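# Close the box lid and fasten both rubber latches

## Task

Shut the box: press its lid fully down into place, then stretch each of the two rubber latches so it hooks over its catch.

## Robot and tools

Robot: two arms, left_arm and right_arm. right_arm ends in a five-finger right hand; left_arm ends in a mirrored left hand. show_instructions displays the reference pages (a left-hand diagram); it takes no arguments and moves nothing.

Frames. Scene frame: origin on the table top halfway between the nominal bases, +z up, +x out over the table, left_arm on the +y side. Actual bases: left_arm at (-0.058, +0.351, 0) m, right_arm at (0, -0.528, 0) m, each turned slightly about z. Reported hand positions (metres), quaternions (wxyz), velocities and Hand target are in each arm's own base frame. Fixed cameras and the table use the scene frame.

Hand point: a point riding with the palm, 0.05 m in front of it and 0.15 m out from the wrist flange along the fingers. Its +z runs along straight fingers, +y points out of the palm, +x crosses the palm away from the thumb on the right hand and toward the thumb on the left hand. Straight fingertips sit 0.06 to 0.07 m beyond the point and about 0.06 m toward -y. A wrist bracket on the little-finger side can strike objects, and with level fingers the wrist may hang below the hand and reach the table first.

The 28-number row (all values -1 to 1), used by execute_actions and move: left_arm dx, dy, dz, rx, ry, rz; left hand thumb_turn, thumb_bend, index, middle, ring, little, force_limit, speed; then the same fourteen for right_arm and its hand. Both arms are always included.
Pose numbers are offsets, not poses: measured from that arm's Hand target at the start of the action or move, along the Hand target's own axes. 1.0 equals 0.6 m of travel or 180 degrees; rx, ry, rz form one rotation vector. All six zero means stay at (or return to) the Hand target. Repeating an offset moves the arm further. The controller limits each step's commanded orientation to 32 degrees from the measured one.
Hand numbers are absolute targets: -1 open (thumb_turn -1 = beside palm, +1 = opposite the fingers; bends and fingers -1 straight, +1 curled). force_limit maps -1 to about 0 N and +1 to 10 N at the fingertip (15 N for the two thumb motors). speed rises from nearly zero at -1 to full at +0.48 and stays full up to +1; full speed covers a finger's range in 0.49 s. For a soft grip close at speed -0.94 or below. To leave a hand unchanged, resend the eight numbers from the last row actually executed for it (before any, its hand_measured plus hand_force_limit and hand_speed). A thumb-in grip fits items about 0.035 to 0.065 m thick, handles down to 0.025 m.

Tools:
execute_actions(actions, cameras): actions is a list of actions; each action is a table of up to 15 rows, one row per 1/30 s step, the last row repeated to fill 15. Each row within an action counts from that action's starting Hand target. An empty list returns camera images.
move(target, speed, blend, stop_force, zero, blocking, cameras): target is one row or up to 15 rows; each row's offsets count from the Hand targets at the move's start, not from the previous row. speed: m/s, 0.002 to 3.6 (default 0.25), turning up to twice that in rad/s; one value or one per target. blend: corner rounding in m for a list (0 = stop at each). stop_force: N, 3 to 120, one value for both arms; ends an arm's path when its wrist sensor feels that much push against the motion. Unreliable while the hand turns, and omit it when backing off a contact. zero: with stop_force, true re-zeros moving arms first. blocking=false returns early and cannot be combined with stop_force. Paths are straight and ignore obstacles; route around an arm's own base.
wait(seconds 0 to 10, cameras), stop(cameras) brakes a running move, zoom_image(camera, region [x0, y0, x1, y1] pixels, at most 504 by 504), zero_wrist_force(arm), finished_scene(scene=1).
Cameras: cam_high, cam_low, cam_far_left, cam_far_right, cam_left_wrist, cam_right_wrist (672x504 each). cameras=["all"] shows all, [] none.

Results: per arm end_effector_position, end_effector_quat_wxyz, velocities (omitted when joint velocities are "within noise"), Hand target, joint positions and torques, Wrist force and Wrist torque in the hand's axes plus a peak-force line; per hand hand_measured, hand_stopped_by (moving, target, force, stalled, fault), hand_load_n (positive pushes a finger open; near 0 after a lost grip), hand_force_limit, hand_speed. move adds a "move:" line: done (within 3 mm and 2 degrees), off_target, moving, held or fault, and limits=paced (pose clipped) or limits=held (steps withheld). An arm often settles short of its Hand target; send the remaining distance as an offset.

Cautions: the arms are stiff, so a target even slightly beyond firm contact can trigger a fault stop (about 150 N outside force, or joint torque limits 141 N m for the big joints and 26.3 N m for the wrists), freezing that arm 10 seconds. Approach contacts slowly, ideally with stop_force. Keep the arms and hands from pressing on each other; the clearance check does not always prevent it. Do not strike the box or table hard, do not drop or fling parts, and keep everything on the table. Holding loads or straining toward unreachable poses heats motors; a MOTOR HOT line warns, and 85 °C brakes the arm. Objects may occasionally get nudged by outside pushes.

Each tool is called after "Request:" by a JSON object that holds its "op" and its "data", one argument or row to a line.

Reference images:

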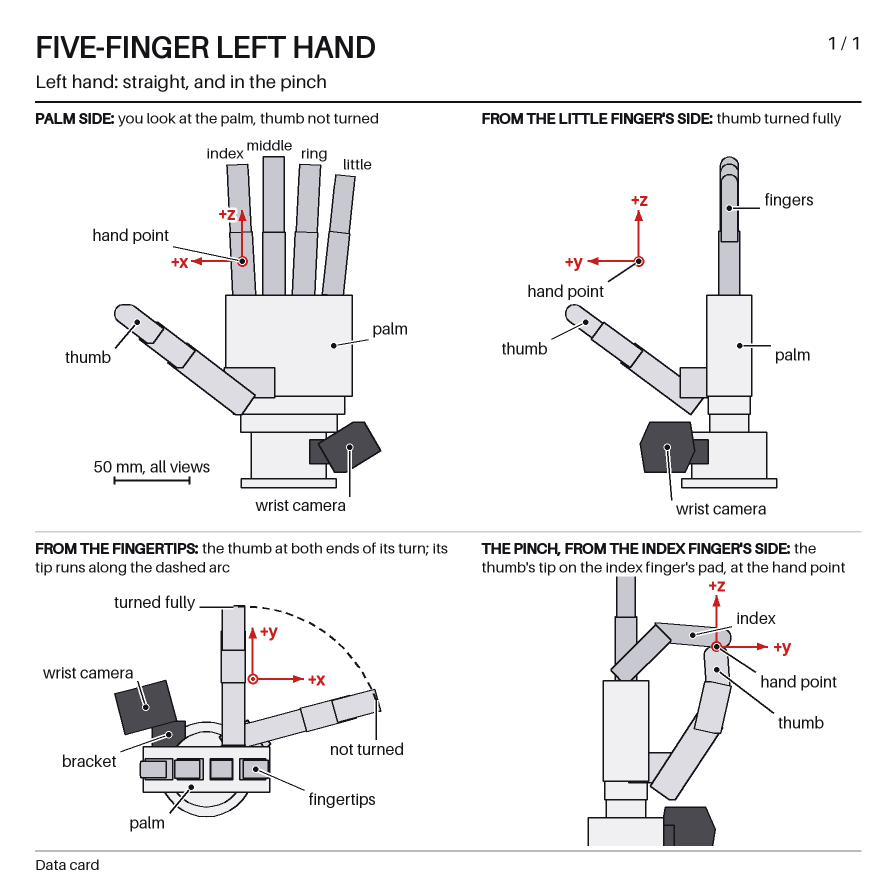

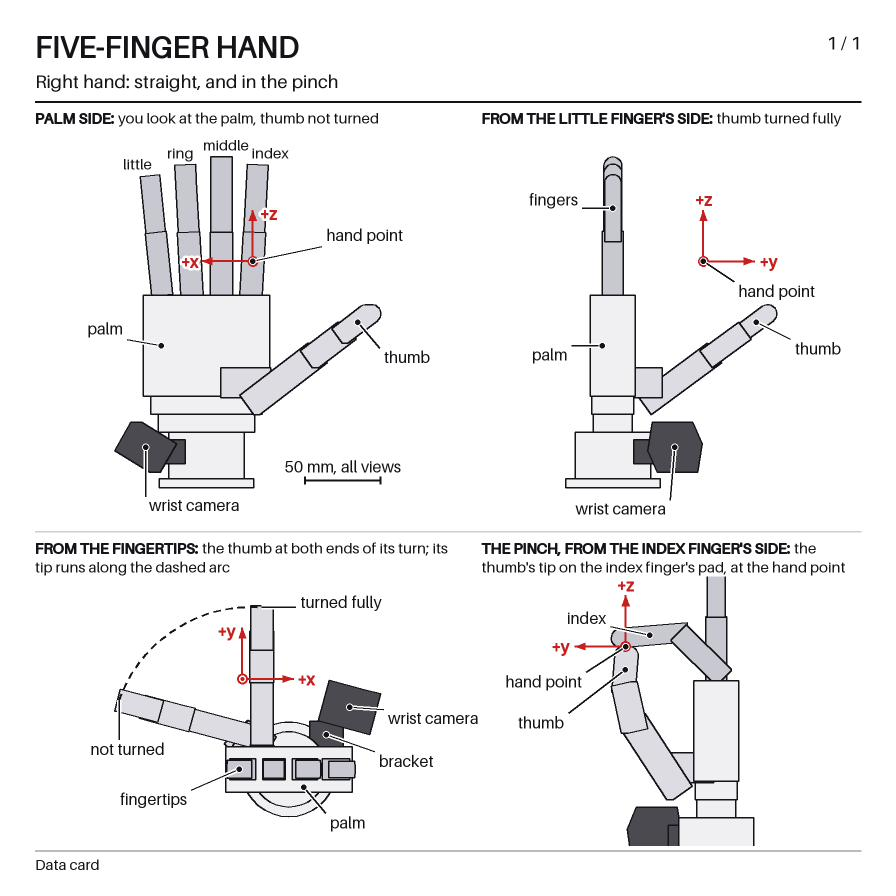

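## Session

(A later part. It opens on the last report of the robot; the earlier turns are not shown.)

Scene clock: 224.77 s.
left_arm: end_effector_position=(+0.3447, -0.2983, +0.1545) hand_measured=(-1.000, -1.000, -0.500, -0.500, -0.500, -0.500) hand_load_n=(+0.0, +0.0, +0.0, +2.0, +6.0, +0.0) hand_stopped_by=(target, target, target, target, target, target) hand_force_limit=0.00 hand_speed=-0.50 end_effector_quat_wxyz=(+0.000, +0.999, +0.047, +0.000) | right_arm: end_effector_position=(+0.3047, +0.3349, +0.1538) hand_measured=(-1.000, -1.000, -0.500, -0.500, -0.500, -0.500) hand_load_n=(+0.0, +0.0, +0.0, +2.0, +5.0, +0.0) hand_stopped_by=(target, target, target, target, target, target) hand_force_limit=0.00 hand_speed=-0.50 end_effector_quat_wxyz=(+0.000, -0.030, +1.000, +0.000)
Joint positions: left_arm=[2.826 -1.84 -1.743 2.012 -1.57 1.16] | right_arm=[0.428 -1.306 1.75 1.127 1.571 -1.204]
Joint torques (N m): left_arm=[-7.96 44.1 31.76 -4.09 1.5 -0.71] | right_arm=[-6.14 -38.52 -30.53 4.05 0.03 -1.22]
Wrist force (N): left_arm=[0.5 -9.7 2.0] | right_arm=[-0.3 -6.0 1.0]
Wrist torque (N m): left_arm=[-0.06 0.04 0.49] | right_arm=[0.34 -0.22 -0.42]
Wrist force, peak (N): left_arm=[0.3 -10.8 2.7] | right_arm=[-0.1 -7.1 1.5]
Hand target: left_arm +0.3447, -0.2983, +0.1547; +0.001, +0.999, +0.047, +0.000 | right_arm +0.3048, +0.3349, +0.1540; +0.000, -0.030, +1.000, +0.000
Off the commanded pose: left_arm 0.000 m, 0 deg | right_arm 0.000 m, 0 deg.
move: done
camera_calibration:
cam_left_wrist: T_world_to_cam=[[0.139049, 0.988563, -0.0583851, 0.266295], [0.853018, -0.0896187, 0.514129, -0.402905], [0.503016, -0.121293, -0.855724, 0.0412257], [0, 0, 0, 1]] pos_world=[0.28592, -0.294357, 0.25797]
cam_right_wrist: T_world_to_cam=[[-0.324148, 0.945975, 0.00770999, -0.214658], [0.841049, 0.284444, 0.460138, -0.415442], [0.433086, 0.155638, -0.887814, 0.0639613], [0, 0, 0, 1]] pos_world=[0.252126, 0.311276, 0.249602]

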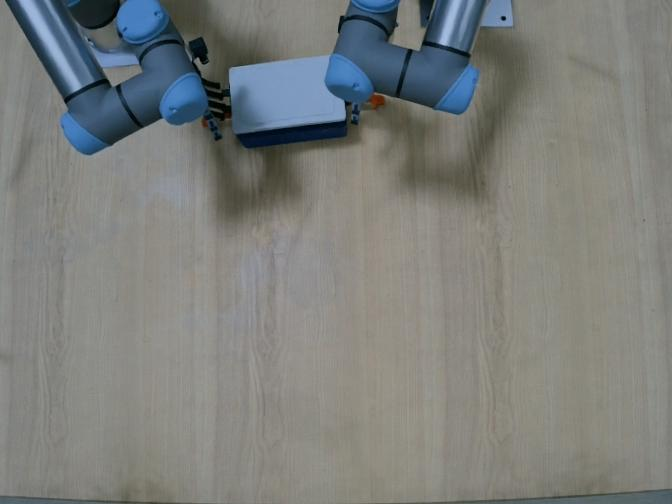

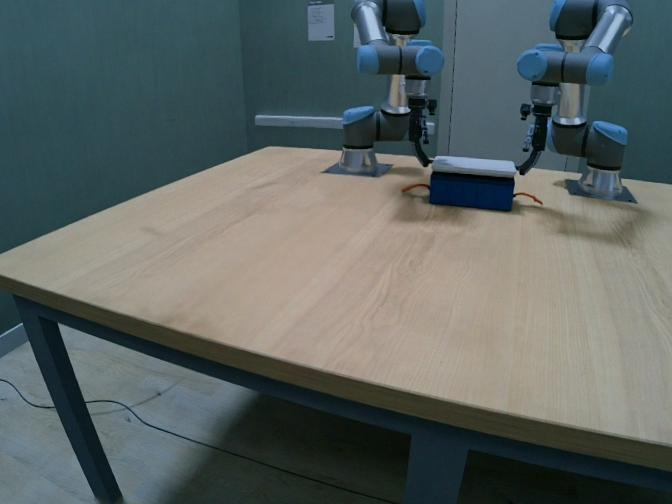

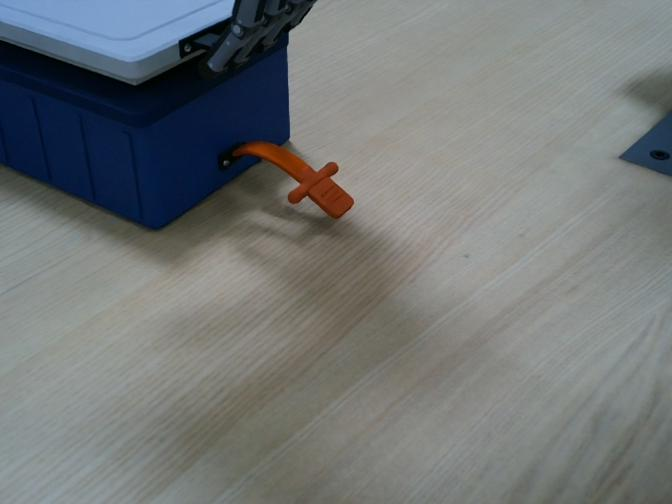

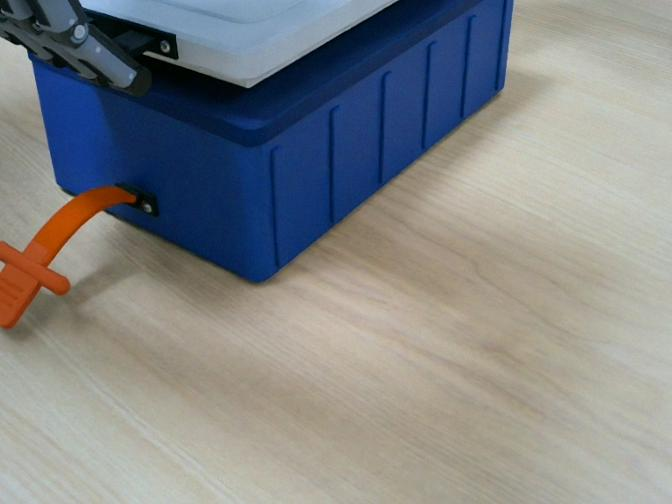

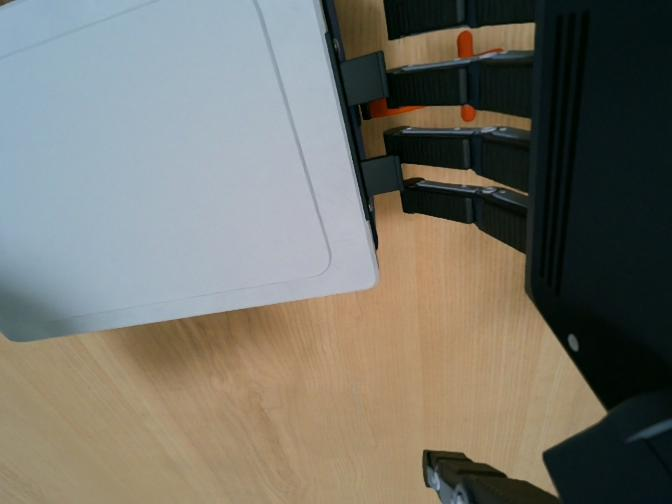

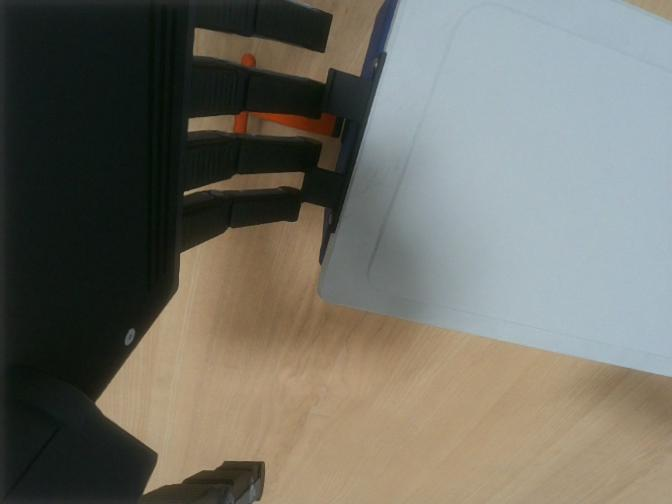

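Request:
{"op": "zoom_image", "data": {
  "camera": "cam_far_right",
  "region": [140, 0, 380, 180]
}}

Request:
{"op": "zoom_image", "data": {
  "camera": "cam_far_left",
  "region": [40, 0, 240, 150]
}}

Request:
{"op": "zoom_image", "data": {
  "camera": "cam_low",
  "region": [410, 140, 540, 220]
}}

Scaled by 2.100 from the camera's 672x504 image, which has a finer 960x720 frame.

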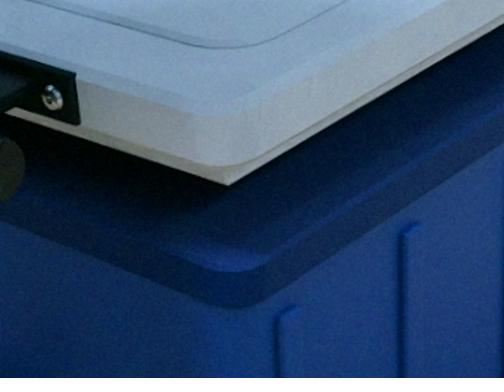

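Scaled by 2.520 from the camera's 672x504 image, which has a finer 960x720 frame.

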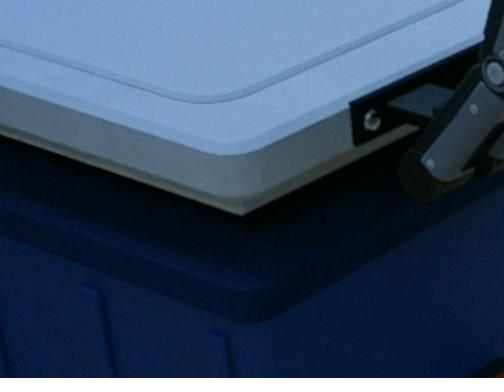

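Scaled by 3.877 from the camera's 672x504 image, which has a finer 960x720 frame.

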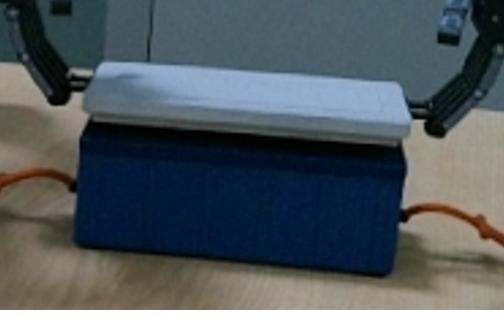

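Request:
{"op": "move", "data": {
  "target": [0,0,0.05,0,0,0,-1,-1,-0.5,-0.5,-0.5,-0.5,0,-0.5,0,0,0.05,0,0,0,-1,-1,-0.5,-0.5,-0.5,-0.5,0,-0.5],
  "speed": 0.015,
  "stop_force": 4,
  "cameras": ["all"]
}}

Request:
{"op": "zoom_image", "data": {
  "camera": "cam_far_right",
  "region": [100, 0, 400, 225]
}}

Request:
{"op": "zoom_image", "data": {
  "camera": "cam_far_left",
  "region": [40, 0, 300, 200]
}}

Request:
{"op": "zoom_image", "data": {
  "camera": "cam_low",
  "region": [410, 140, 540, 220]
}}

Scene clock: 267.50 s.
left_arm: end_effector_position=(+0.3448, -0.2984, +0.1247) hand_measured=(-1.000, -1.000, -0.500, -0.500, -0.500, -0.500) hand_load_n=(+0.0, -0.5, +0.0, +0.0, +0.0, +0.0) hand_stopped_by=(target, target, target, target, target, target) hand_force_limit=0.00 hand_speed=-0.50 end_effector_quat_wxyz=(+0.001, +0.999, +0.047, +0.000) | right_arm: end_effector_position=(+0.3048, +0.3349, +0.1240) hand_measured=(-1.000, -1.000, -0.500, -0.500, -0.500, -0.500) hand_load_n=(+0.0, +0.0, +0.0, +0.0, +0.0, +0.5) hand_stopped_by=(target, target, target, target, target, target) hand_force_limit=0.00 hand_speed=-0.50 end_effector_quat_wxyz=(+0.000, -0.030, +1.000, +0.000)
Joint positions: left_arm=[2.825 -1.873 -1.784 2.087 -1.57 1.16] | right_arm=[0.428 -1.272 1.791 1.052 1.571 -1.204]
Joint torques (N m): left_arm=[-9.33 44.12 29 -4.93 -1.18 -0.8] | right_arm=[-6.84 -39.1 -28.03 4.57 2.57 -1.37]
Wrist force (N): left_arm=[0.4 -0.6 0.5] | right_arm=[0.3 1.7 -0.6]
Wrist torque (N m): left_arm=[0.03 -0.01 0.13] | right_arm=[0.16 -0.23 -0.06]
Wrist force, peak (N): left_arm=[0.2 -11.0 2.5] | right_arm=[-0.1 -7.4 1.5]
Hand target: left_arm +0.3448, -0.2984, +0.1247; +0.001, +0.999, +0.047, +0.000 | right_arm +0.3048, +0.3349, +0.1240; +0.000, -0.030, +1.000, +0.000
Off the commanded pose: left_arm 0.000 m, 0 deg | right_arm 0.000 m, 0 deg.
move: done
camera_calibration:
cam_left_wrist: T_world_to_cam=[[0.139122, 0.98855, -0.0584207, 0.264631], [0.852826, -0.0896188, 0.514447, -0.387558], [0.503321, -0.121394, -0.85553, 0.0154679], [0, 0, 0, 1]] pos_world=[0.285919, -0.294456, 0.228071]
cam_right_wrist: T_world_to_cam=[[-0.324125, 0.945983, 0.00772174, -0.214438], [0.840917, 0.284367, 0.460428, -0.40169], [0.433361, 0.155729, -0.887664, 0.0372842], [0, 0, 0, 1]] pos_world=[0.252126, 0.311276, 0.219701]

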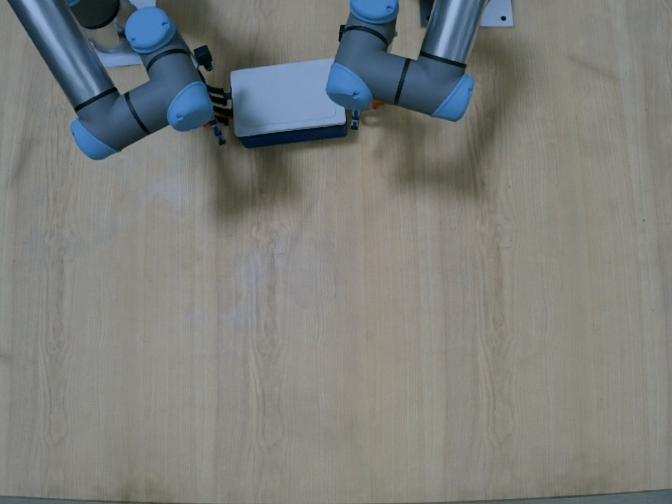

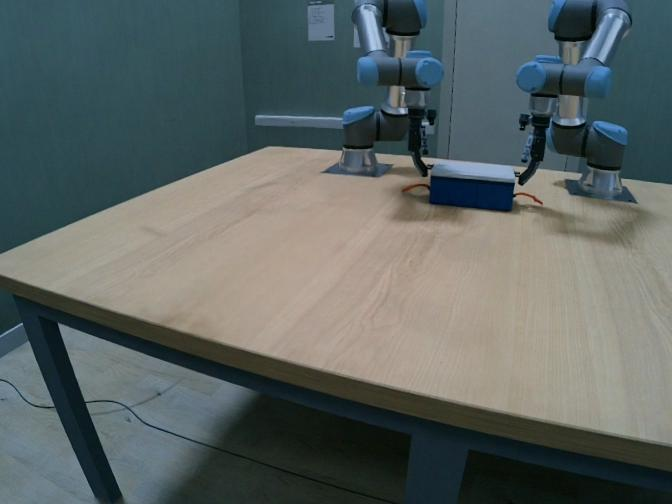

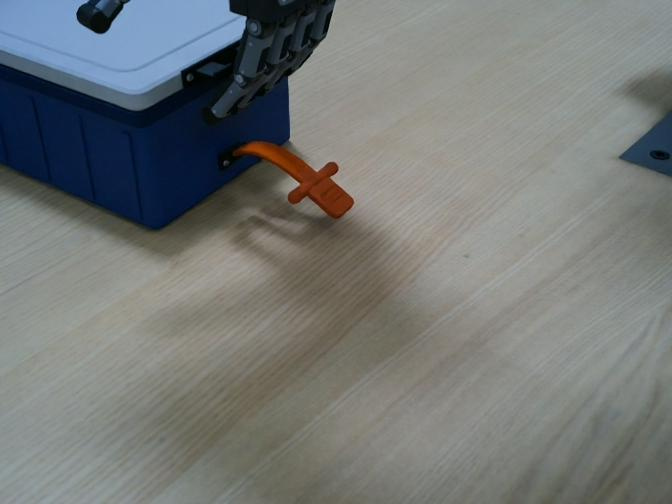

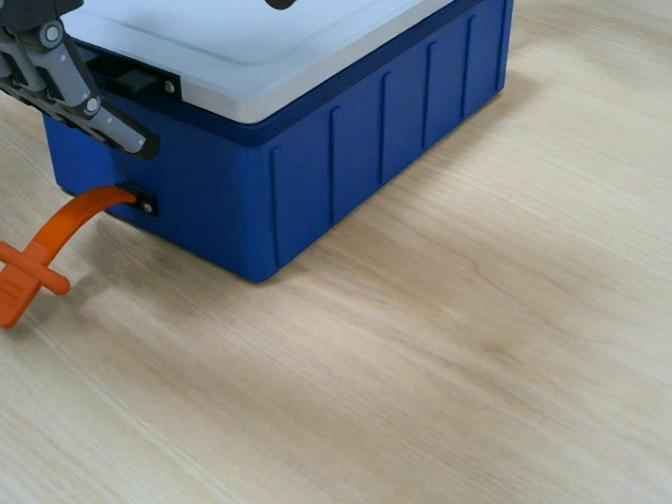

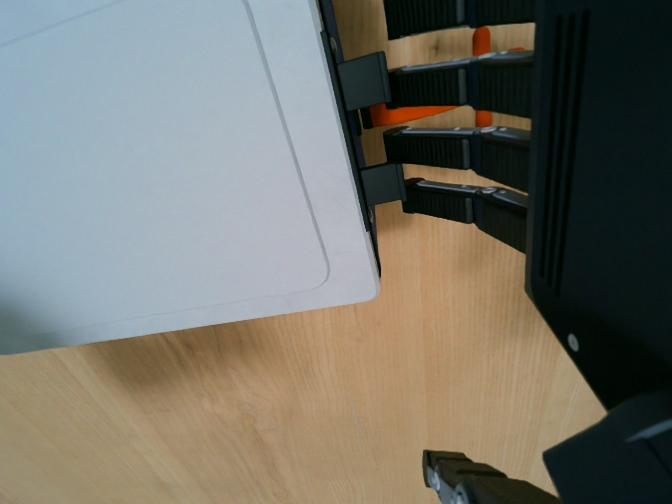

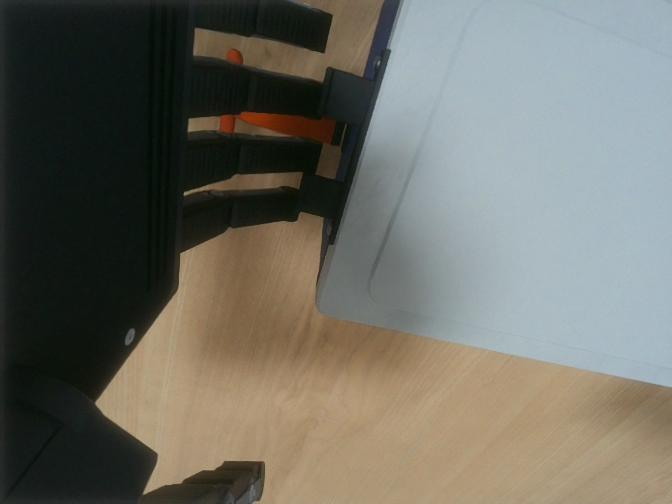

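Scaled by 1.680 from the camera's 672x504 image, which has a finer 960x720 frame.

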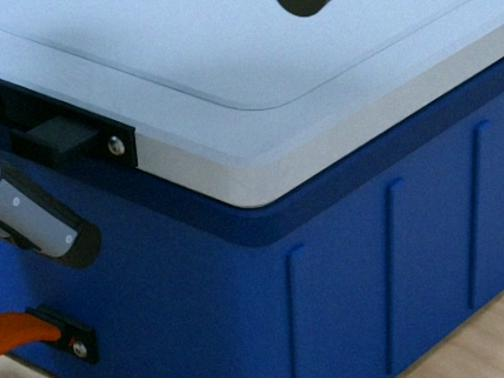

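Scaled by 1.938 from the camera's 672x504 image, which has a finer 960x720 frame.

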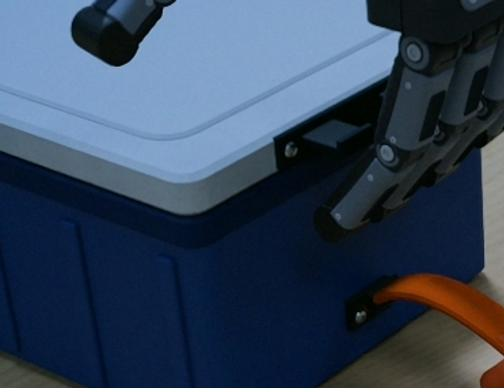

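Scaled by 3.877 from the camera's 672x504 image, which has a finer 960x720 frame.

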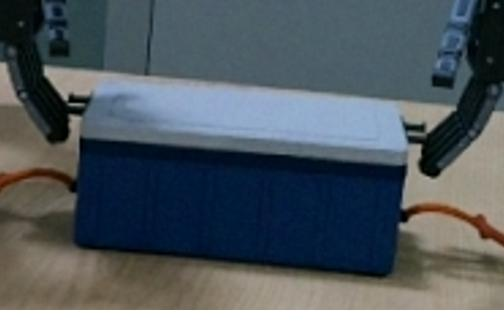

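Request:
{"op": "move", "data": {
  "target": [
    [0,-0.06,0,0,0,0,-1,-1,-0.5,-0.5,-0.5,-0.5,0,-0.5,0,-0.06,0,0,0,0,-1,-1,-0.5,-0.5,-0.5,-0.5,0,-0.5],
    [0,-0.06,-0.11,0,0,0,-1,-1,-0.5,-0.5,-0.5,-0.5,0,-0.5,0,-0.06,-0.11,0,0,0,-1,-1,-0.5,-0.5,-0.5,-0.5,0,-0.5],
    [0,-0.06,-0.111,0,0,0,-1,-1,1,1,1,1,0,0,0,-0.06,-0.111,0,0,0,-1,-1,1,1,1,1,0,0]
  ],
  "speed": [0.05,0.15,0.15],
  "blend": [0,0,0],
  "cameras": ["all"]
}}

Request:
{"op": "zoom_image", "data": {
  "camera": "cam_far_right",
  "region": [0, 0, 400, 300]
}}

Request:
{"op": "zoom_image", "data": {
  "camera": "cam_far_left",
  "region": [100, 0, 400, 225]
}}

Request:
{"op": "zoom_image", "data": {
  "camera": "cam_high",
  "region": [190, 20, 390, 170]
}}

Scene clock: 331.70 s.
left_arm: end_effector_position=(+0.3413, -0.2625, +0.1912) hand_measured=(-1.000, -1.000, +1.000, +1.000, +1.000, +1.000) hand_load_n=(+0.0, -0.5, +0.0, +0.0, +0.0, +0.0) hand_stopped_by=(target, target, target, target, target, target) hand_force_limit=0.00 hand_speed=0.00 end_effector_quat_wxyz=(+0.000, +0.999, +0.047, +0.000) | right_arm: end_effector_position=(+0.3070, +0.2990, +0.1906) hand_measured=(-1.000, -1.000, +1.000, +1.000, +1.000, +1.000) hand_load_n=(+0.0, +0.0, +0.0, +0.0, +0.0, +0.0) hand_stopped_by=(target, target, target, target, target, target) hand_force_limit=0.00 hand_speed=0.00 end_effector_quat_wxyz=(+0.000, -0.030, +1.000, +0.000)
Joint positions: left_arm=[2.92 -1.75 -1.755 1.934 -1.57 1.255] | right_arm=[0.331 -1.394 1.759 1.205 1.571 -1.301]
Joint torques (N m): left_arm=[5.56 39.93 30.06 -0.87 -1.23 1.29] | right_arm=[-7.24 -35.55 -24.52 0.3 2.34 -1.34]
Wrist force (N): left_arm=[0.5 -0.4 1.1] | right_arm=[0.1 2.0 -0.6]
Wrist torque (N m): left_arm=[0.03 0.01 0.09] | right_arm=[0.20 -0.21 -0.19]
Wrist force, peak (N): left_arm=[0.4 -0.7 2.2] | right_arm=[0.3 2.0 -2.0]
Hand target: left_arm +0.3413, -0.2625, +0.1912; +0.001, +0.999, +0.047, +0.000 | right_arm +0.3070, +0.2990, +0.1906; +0.000, -0.030, +1.000, +0.000
Off the commanded pose: left_arm 0.000 m, 0 deg | right_arm 0.000 m, 0 deg.
move: done
camera_calibration:
cam_left_wrist: T_world_to_cam=[[0.139131, 0.988549, -0.0584326, 0.233408], [0.852869, -0.0896305, 0.514374, -0.415688], [0.503246, -0.121401, -0.855573, 0.0785594], [0, 0, 0, 1]] pos_world=[0.282519, -0.258456, 0.294671]
cam_right_wrist: T_world_to_cam=[[-0.324125, 0.945983, 0.00772175, -0.180279], [0.840917, 0.284367, 0.460428, -0.423996], [0.433361, 0.155729, -0.887664, 0.10104], [0, 0, 0, 1]] pos_world=[0.254326, 0.275376, 0.286301]

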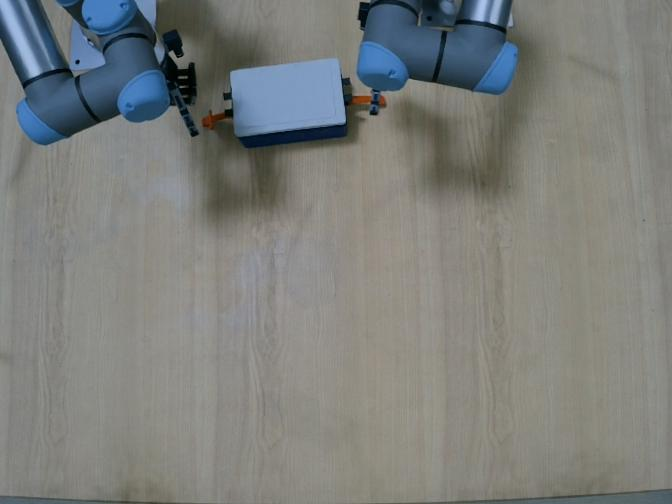

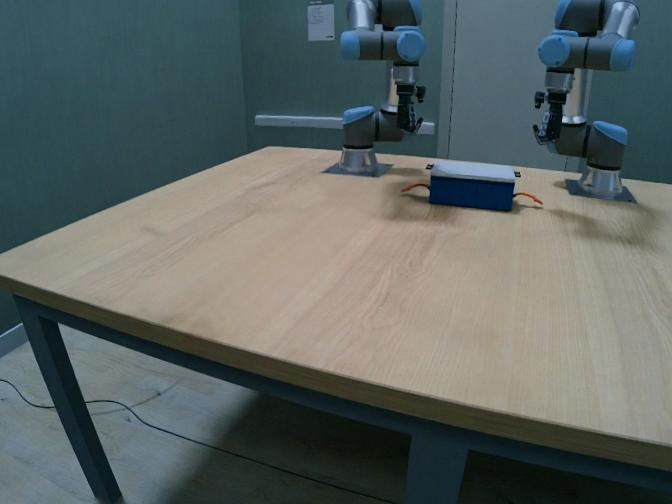

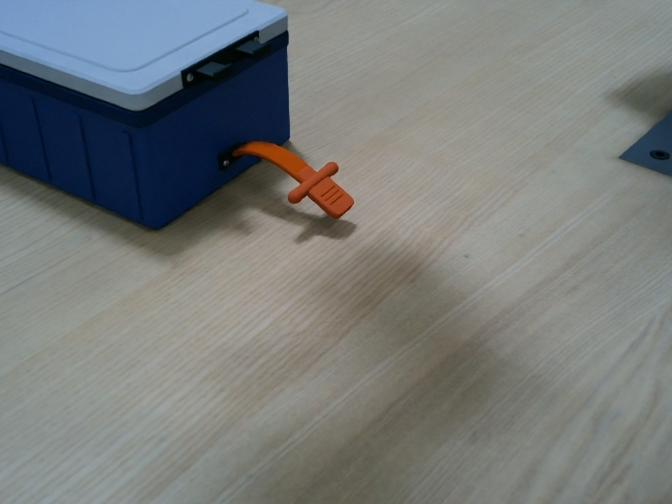

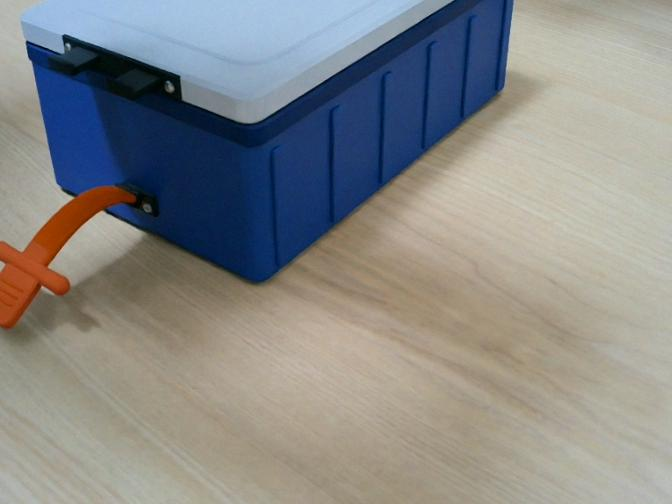

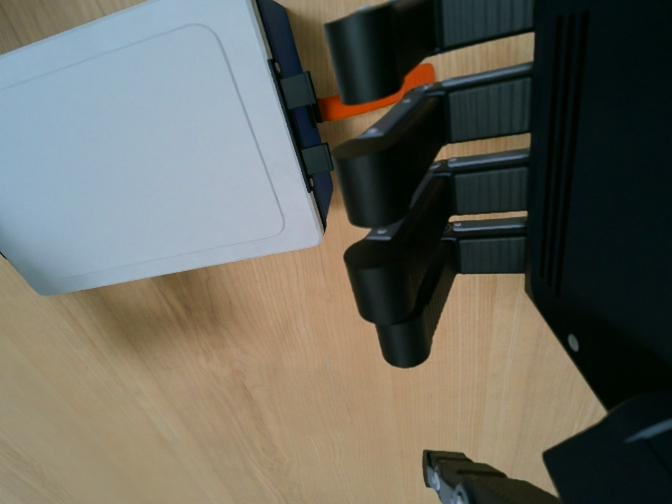

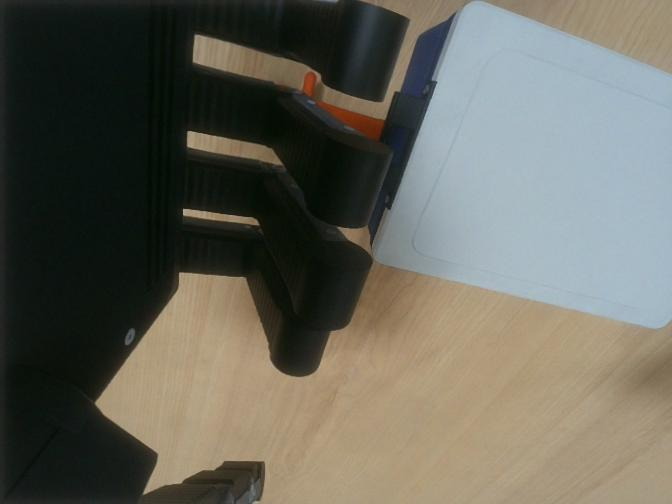

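Scaled by 1.260 from the camera's 672x504 image, which has a finer 960x720 frame.

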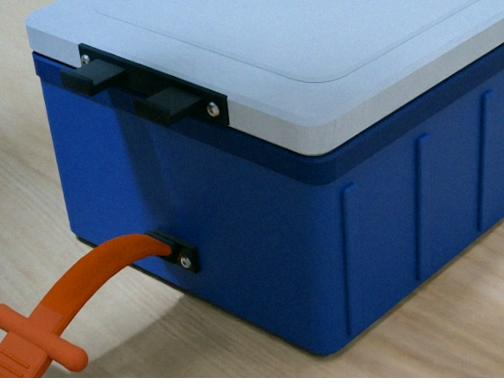

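Scaled by 1.680 from the camera's 672x504 image, which has a finer 960x720 frame.

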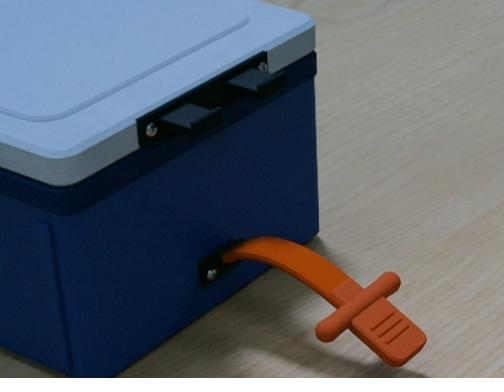

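Scaled by 2.520 from the camera's 672x504 image, which has a finer 960x720 frame.

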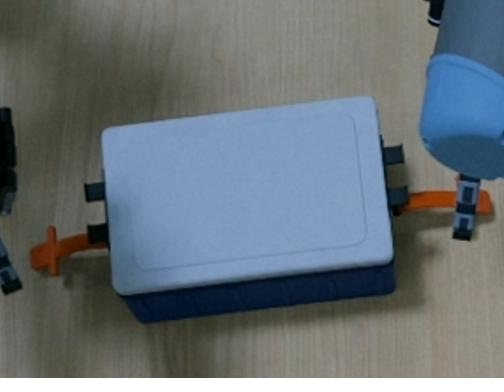

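Request:
{"op": "move", "data": {
  "target": [0.0212,0.1392,0.0687,0,0,0,-1,-1,1,1,1,1,0,0,-0.0245,0.1378,0.0677,0,0,0,-1,-1,1,1,1,1,0,0],
  "speed": 0.15,
  "cameras": ["cam_far_left","cam_far_right"]
}}

Request:
{"op": "move", "data": {
  "target": [
    [0,0,0.09,0,0,0,-1,-1,1,1,1,1,0,0,0,0,0.09,0,0,0,-1,-1,1,1,1,1,0,0]
  ],
  "speed": 0.02,
  "stop_force": 12,
  "cameras": ["cam_far_left","cam_far_right","cam_low"]
}}

Scene clock: 338.67 s.
left_arm: end_effector_position=(+0.3620, -0.3444, +0.1501) hand_measured=(-1.000, -1.000, +1.000, +1.000, +1.000, +1.000) hand_load_n=(+0.0, -0.5, +0.0, +0.0, +0.0, +0.0) hand_stopped_by=(target, target, target, target, target, target) hand_force_limit=0.00 hand_speed=0.00 end_effector_quat_wxyz=(+0.001, +0.999, +0.047, +0.000) | right_arm: end_effector_position=(+0.3167, +0.3823, +0.1500) hand_measured=(-1.000, -1.000, +1.000, +1.000, +1.000, +1.000) hand_load_n=(+0.0, +0.0, +0.0, +0.0, +0.0, +0.0) hand_stopped_by=(target, target, target, target, target, target) hand_force_limit=0.00 hand_speed=0.00 end_effector_quat_wxyz=(+0.000, -0.030, +1.000, +0.000)
Joint positions: left_arm=[2.731 -1.942 -1.616 1.987 -1.57 1.065] | right_arm=[0.522 -1.205 1.623 1.153 1.571 -1.109]
Joint torques (N m): left_arm=[-3.47 38.93 8.78 -4.96 -0.91 0.09] | right_arm=[2.3 -31.76 -9.6 4.65 2.07 -0.14]
Wrist force (N): left_arm=[0.1 -0.5 0.9] | right_arm=[0.5 2.3 -0.5]
Wrist torque (N m): left_arm=[0.02 0.04 0.03] | right_arm=[0.23 -0.28 -0.01]
Wrist force, peak (N): left_arm=[0.3 -2.0 0.4] | right_arm=[0.0 3.6 0.2]
Hand target: left_arm +0.3619, -0.3444, +0.1501; +0.001, +0.999, +0.047, +0.000 | right_arm +0.3166, +0.3824, +0.1499; +0.000, -0.030, +1.000, +0.000
Off the commanded pose: left_arm 0.000 m, 0 deg | right_arm 0.000 m, 0 deg.
move: done
Images, in order (width x height): cam_far_left 672x504, cam_far_right 672x504.

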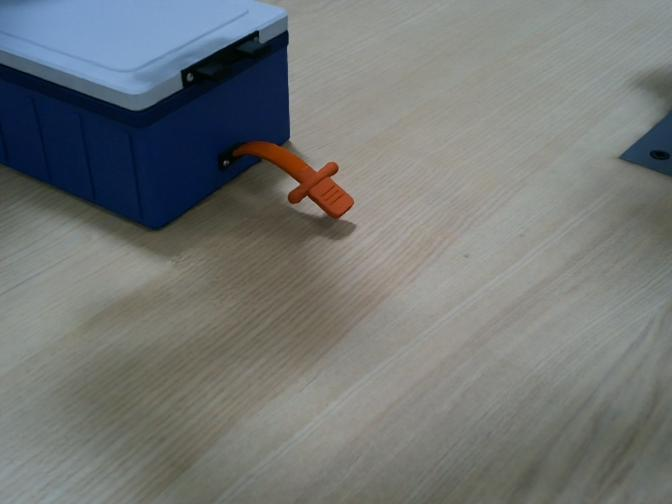

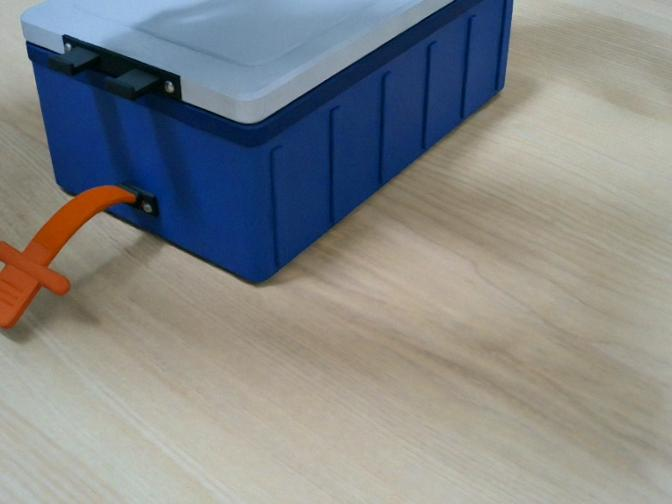

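Scene clock: 342.30 s.
left_arm: end_effector_position=(+0.3619, -0.3445, +0.1020) hand_measured=(-1.000, -1.000, +1.000, +1.000, +1.000, +1.000) hand_load_n=(+0.0, +0.0, -1.0, -0.5, -1.0, -2.0) hand_stopped_by=(target, target, target, target, target, target) hand_force_limit=0.00 hand_speed=0.00 end_effector_quat_wxyz=(+0.000, +0.999, +0.047, +0.000) | right_arm: end_effector_position=(+0.3166, +0.3824, +0.1010) hand_measured=(-1.000, -1.000, +1.000, +1.000, +1.000, +1.000) hand_load_n=(-0.5, +0.0, -0.5, +0.5, -0.5, +1.5) hand_stopped_by=(target, target, target, target, target, target) hand_force_limit=0.00 hand_speed=0.00 end_effector_quat_wxyz=(+0.000, -0.030, +1.000, +0.000)
Joint positions: left_arm=[2.731 -1.993 -1.677 2.1 -1.57 1.065] | right_arm=[0.522 -1.152 1.686 1.037 1.571 -1.109]
Joint torques (N m): left_arm=[-9.12 43.46 26.07 -3.39 0.93 -0.15] | right_arm=[9.06 -42.58 -28.65 1.94 -2.5 -0.93]
Wrist force (N): left_arm=[0.8 -4.7 -12.6] | right_arm=[-0.2 -11.9 -4.8]
Wrist torque (N m): left_arm=[0.25 -0.46 0.18] | right_arm=[0.09 -0.11 -0.62]
Wrist force, peak (N): left_arm=[3.0 -6.0 -43.8] | right_arm=[-3.2 -18.3 -45.4]
Hand target: left_arm +0.3619, -0.3445, +0.1020; +0.000, +0.999, +0.047, +0.000 (not the last commanded pose) | right_arm +0.3166, +0.3824, +0.1010; +0.000, -0.030, +1.000, +0.000 (not the last commanded pose)
Off the commanded pose: left_arm 0.006 m, 0 deg | right_arm 0.005 m, 0 deg.
move: contact (left_arm, right_arm)
Images, in order (width x height): cam_low 672x504, cam_far_left 672x504, cam_far_right 672x504.

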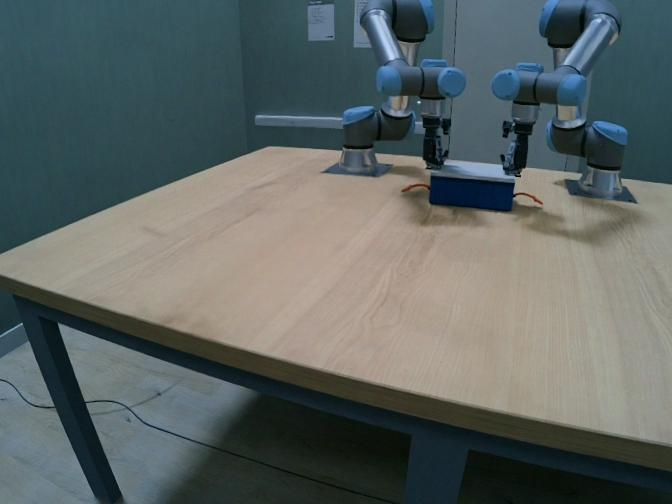

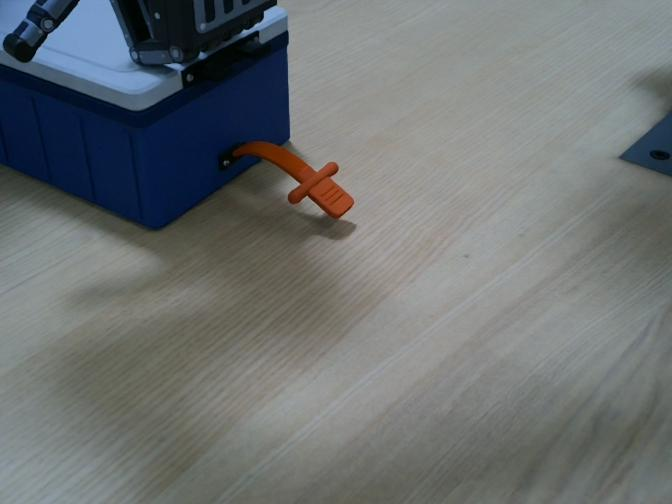

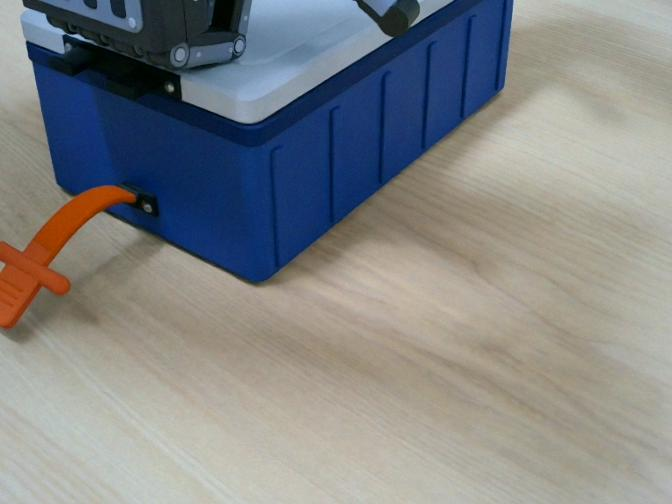

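Request:
{"op": "move", "data": {
  "target": [
    [0,0,-0.1133,0,0,0,-1,-1,1,1,1,1,0,0,0,0,-0.1133,0,0,0,-1,-1,1,1,1,1,0,0],
    [-0.0478,-0.2773,-0.1133,0,0,0,1,-1,0,1,1,1,0,0,0.0545,-0.272,-0.1133,0,0,0,1,-1,0,1,1,1,0,0],
    [-0.0478,-0.2773,0.0617,0,0,0,1,-1,0,1,1,1,0,0,0.0545,-0.272,0.06,0,0,0,1,-1,0,1,1,1,0,0]
  ],
  "speed": [0.15,0.25,0.1],
  "cameras": ["all"]
}}

Request:
{"op": "zoom_image", "data": {
  "camera": "cam_left_wrist",
  "region": [180, 0, 500, 300]
}}

Request:
{"op": "zoom_image", "data": {
  "camera": "cam_right_wrist",
  "region": [180, 0, 500, 300]
}}

Scene clock: 363.97 s.
left_arm: end_effector_position=(+0.3175, -0.1816, +0.0648) hand_measured=(+1.000, -1.000, +0.000, +1.000, +1.000, +1.000) hand_load_n=(+0.0, +0.0, +0.0, +0.0, +0.0, +0.0) hand_stopped_by=(target, target, target, target, target, target) hand_force_limit=0.00 hand_speed=0.00 end_effector_quat_wxyz=(+0.000, +0.999, +0.047, +0.000) | right_arm: end_effector_position=(+0.2938, +0.2174, +0.0651) hand_measured=(+1.000, -1.000, +0.000, +1.000, +1.000, +1.000) hand_load_n=(+0.0, +0.0, +0.0, +0.0, +0.5, +0.5) hand_stopped_by=(target, target, target, target, target, target) hand_force_limit=0.00 hand_speed=0.00 end_effector_quat_wxyz=(+0.000, -0.030, +1.000, +0.000)
Joint positions: left_arm=[3.174 -1.776 -2.103 2.308 -1.57 1.508] | right_arm=[0.082 -1.364 2.099 0.835 1.571 -1.55]
Joint torques (N m): left_arm=[-8.36 34.67 26.91 -3.36 0.93 -0.88] | right_arm=[5.25 -27.64 -25.25 2.78 -0.46 1.31]
Wrist force (N): left_arm=[0.3 -0.6 0.8] | right_arm=[-0.2 1.8 -0.2]
Wrist torque (N m): left_arm=[0.01 0.03 0.14] | right_arm=[0.12 -0.17 -0.09]
Wrist force, peak (N): left_arm=[0.6 -4.5 -12.9] | right_arm=[-0.4 -12.3 -4.8]
Hand target: left_arm +0.3176, -0.1816, +0.0648; +0.000, +0.999, +0.047, +0.000 | right_arm +0.2939, +0.2175, +0.0651; +0.000, -0.030, +1.000, +0.000
Off the commanded pose: left_arm 0.000 m, 0 deg | right_arm 0.000 m, 0 deg.
move: done
camera_calibration:
cam_left_wrist: T_world_to_cam=[[0.139104, 0.98855, -0.058466, 0.149465], [0.853013, -0.0896244, 0.514137, -0.323076], [0.50301, -0.121391, -0.855713, -0.00779866], [0, 0, 0, 1]] pos_world=[0.25872, -0.177656, 0.168171]
cam_right_wrist: T_world_to_cam=[[-0.324106, 0.94599, 0.00762661, -0.106448], [0.841083, 0.284454, 0.460071, -0.33202], [0.433054, 0.155526, -0.887849, 0.0081515], [0, 0, 0, 1]] pos_world=[0.241225, 0.193876, 0.160802]

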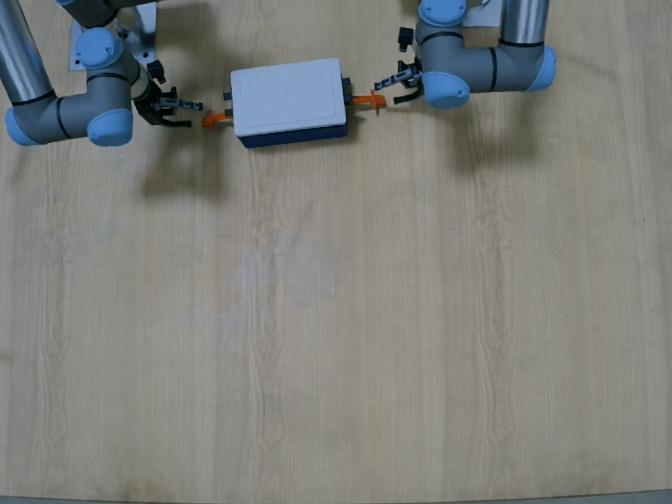

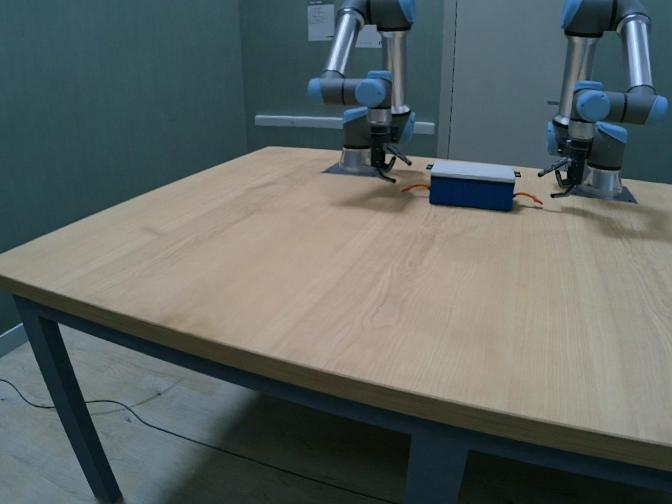

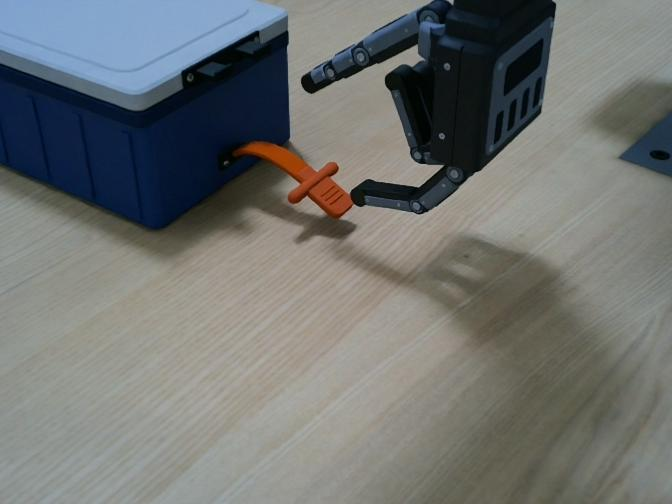

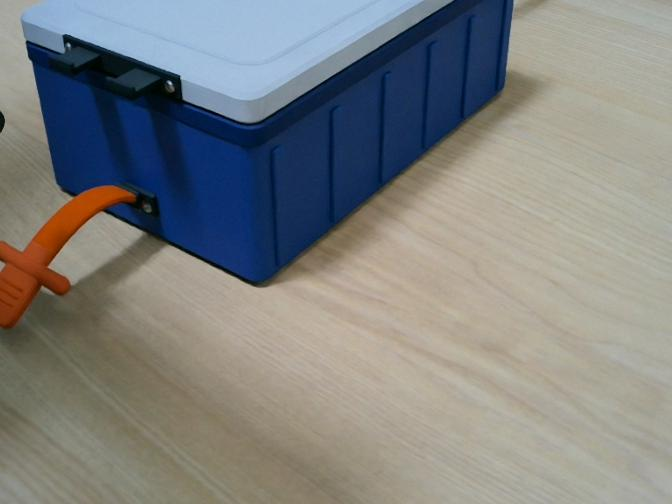

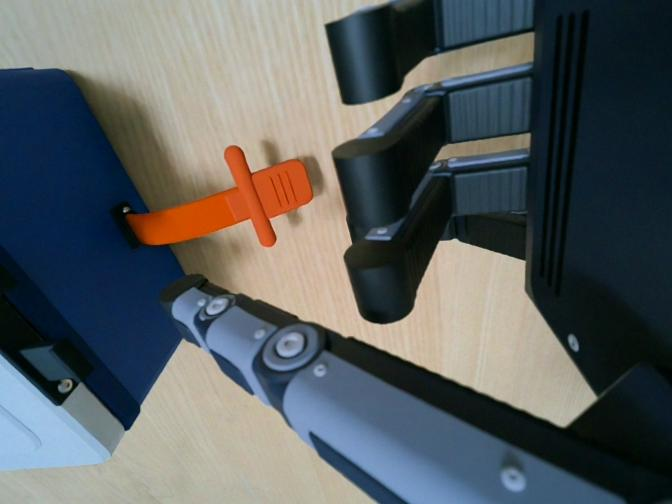

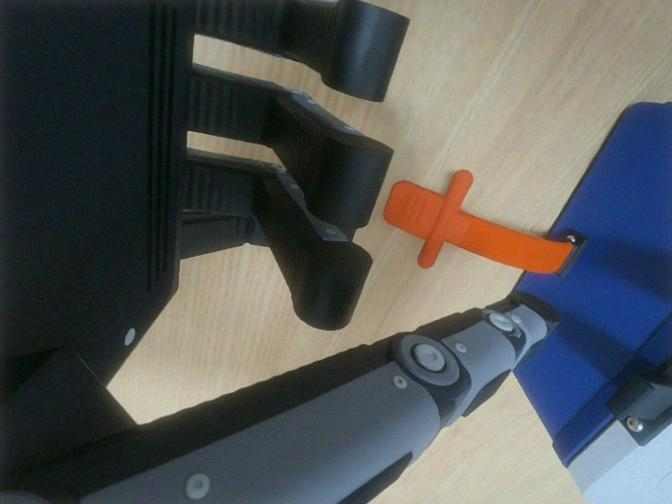

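Scaled by 1.575 from the camera's 672x504 image, which has a finer 960x720 frame.

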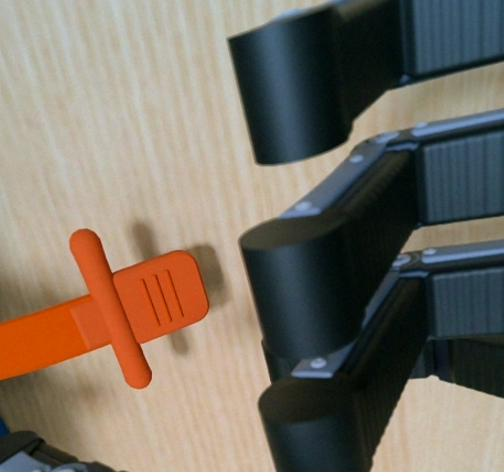

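Scaled by 1.575 from the camera's 672x504 image, which has a finer 960x720 frame.

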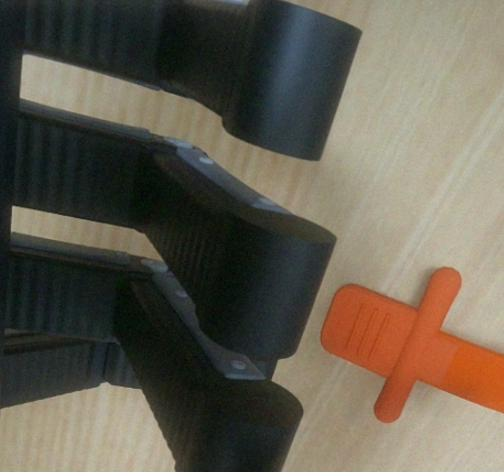

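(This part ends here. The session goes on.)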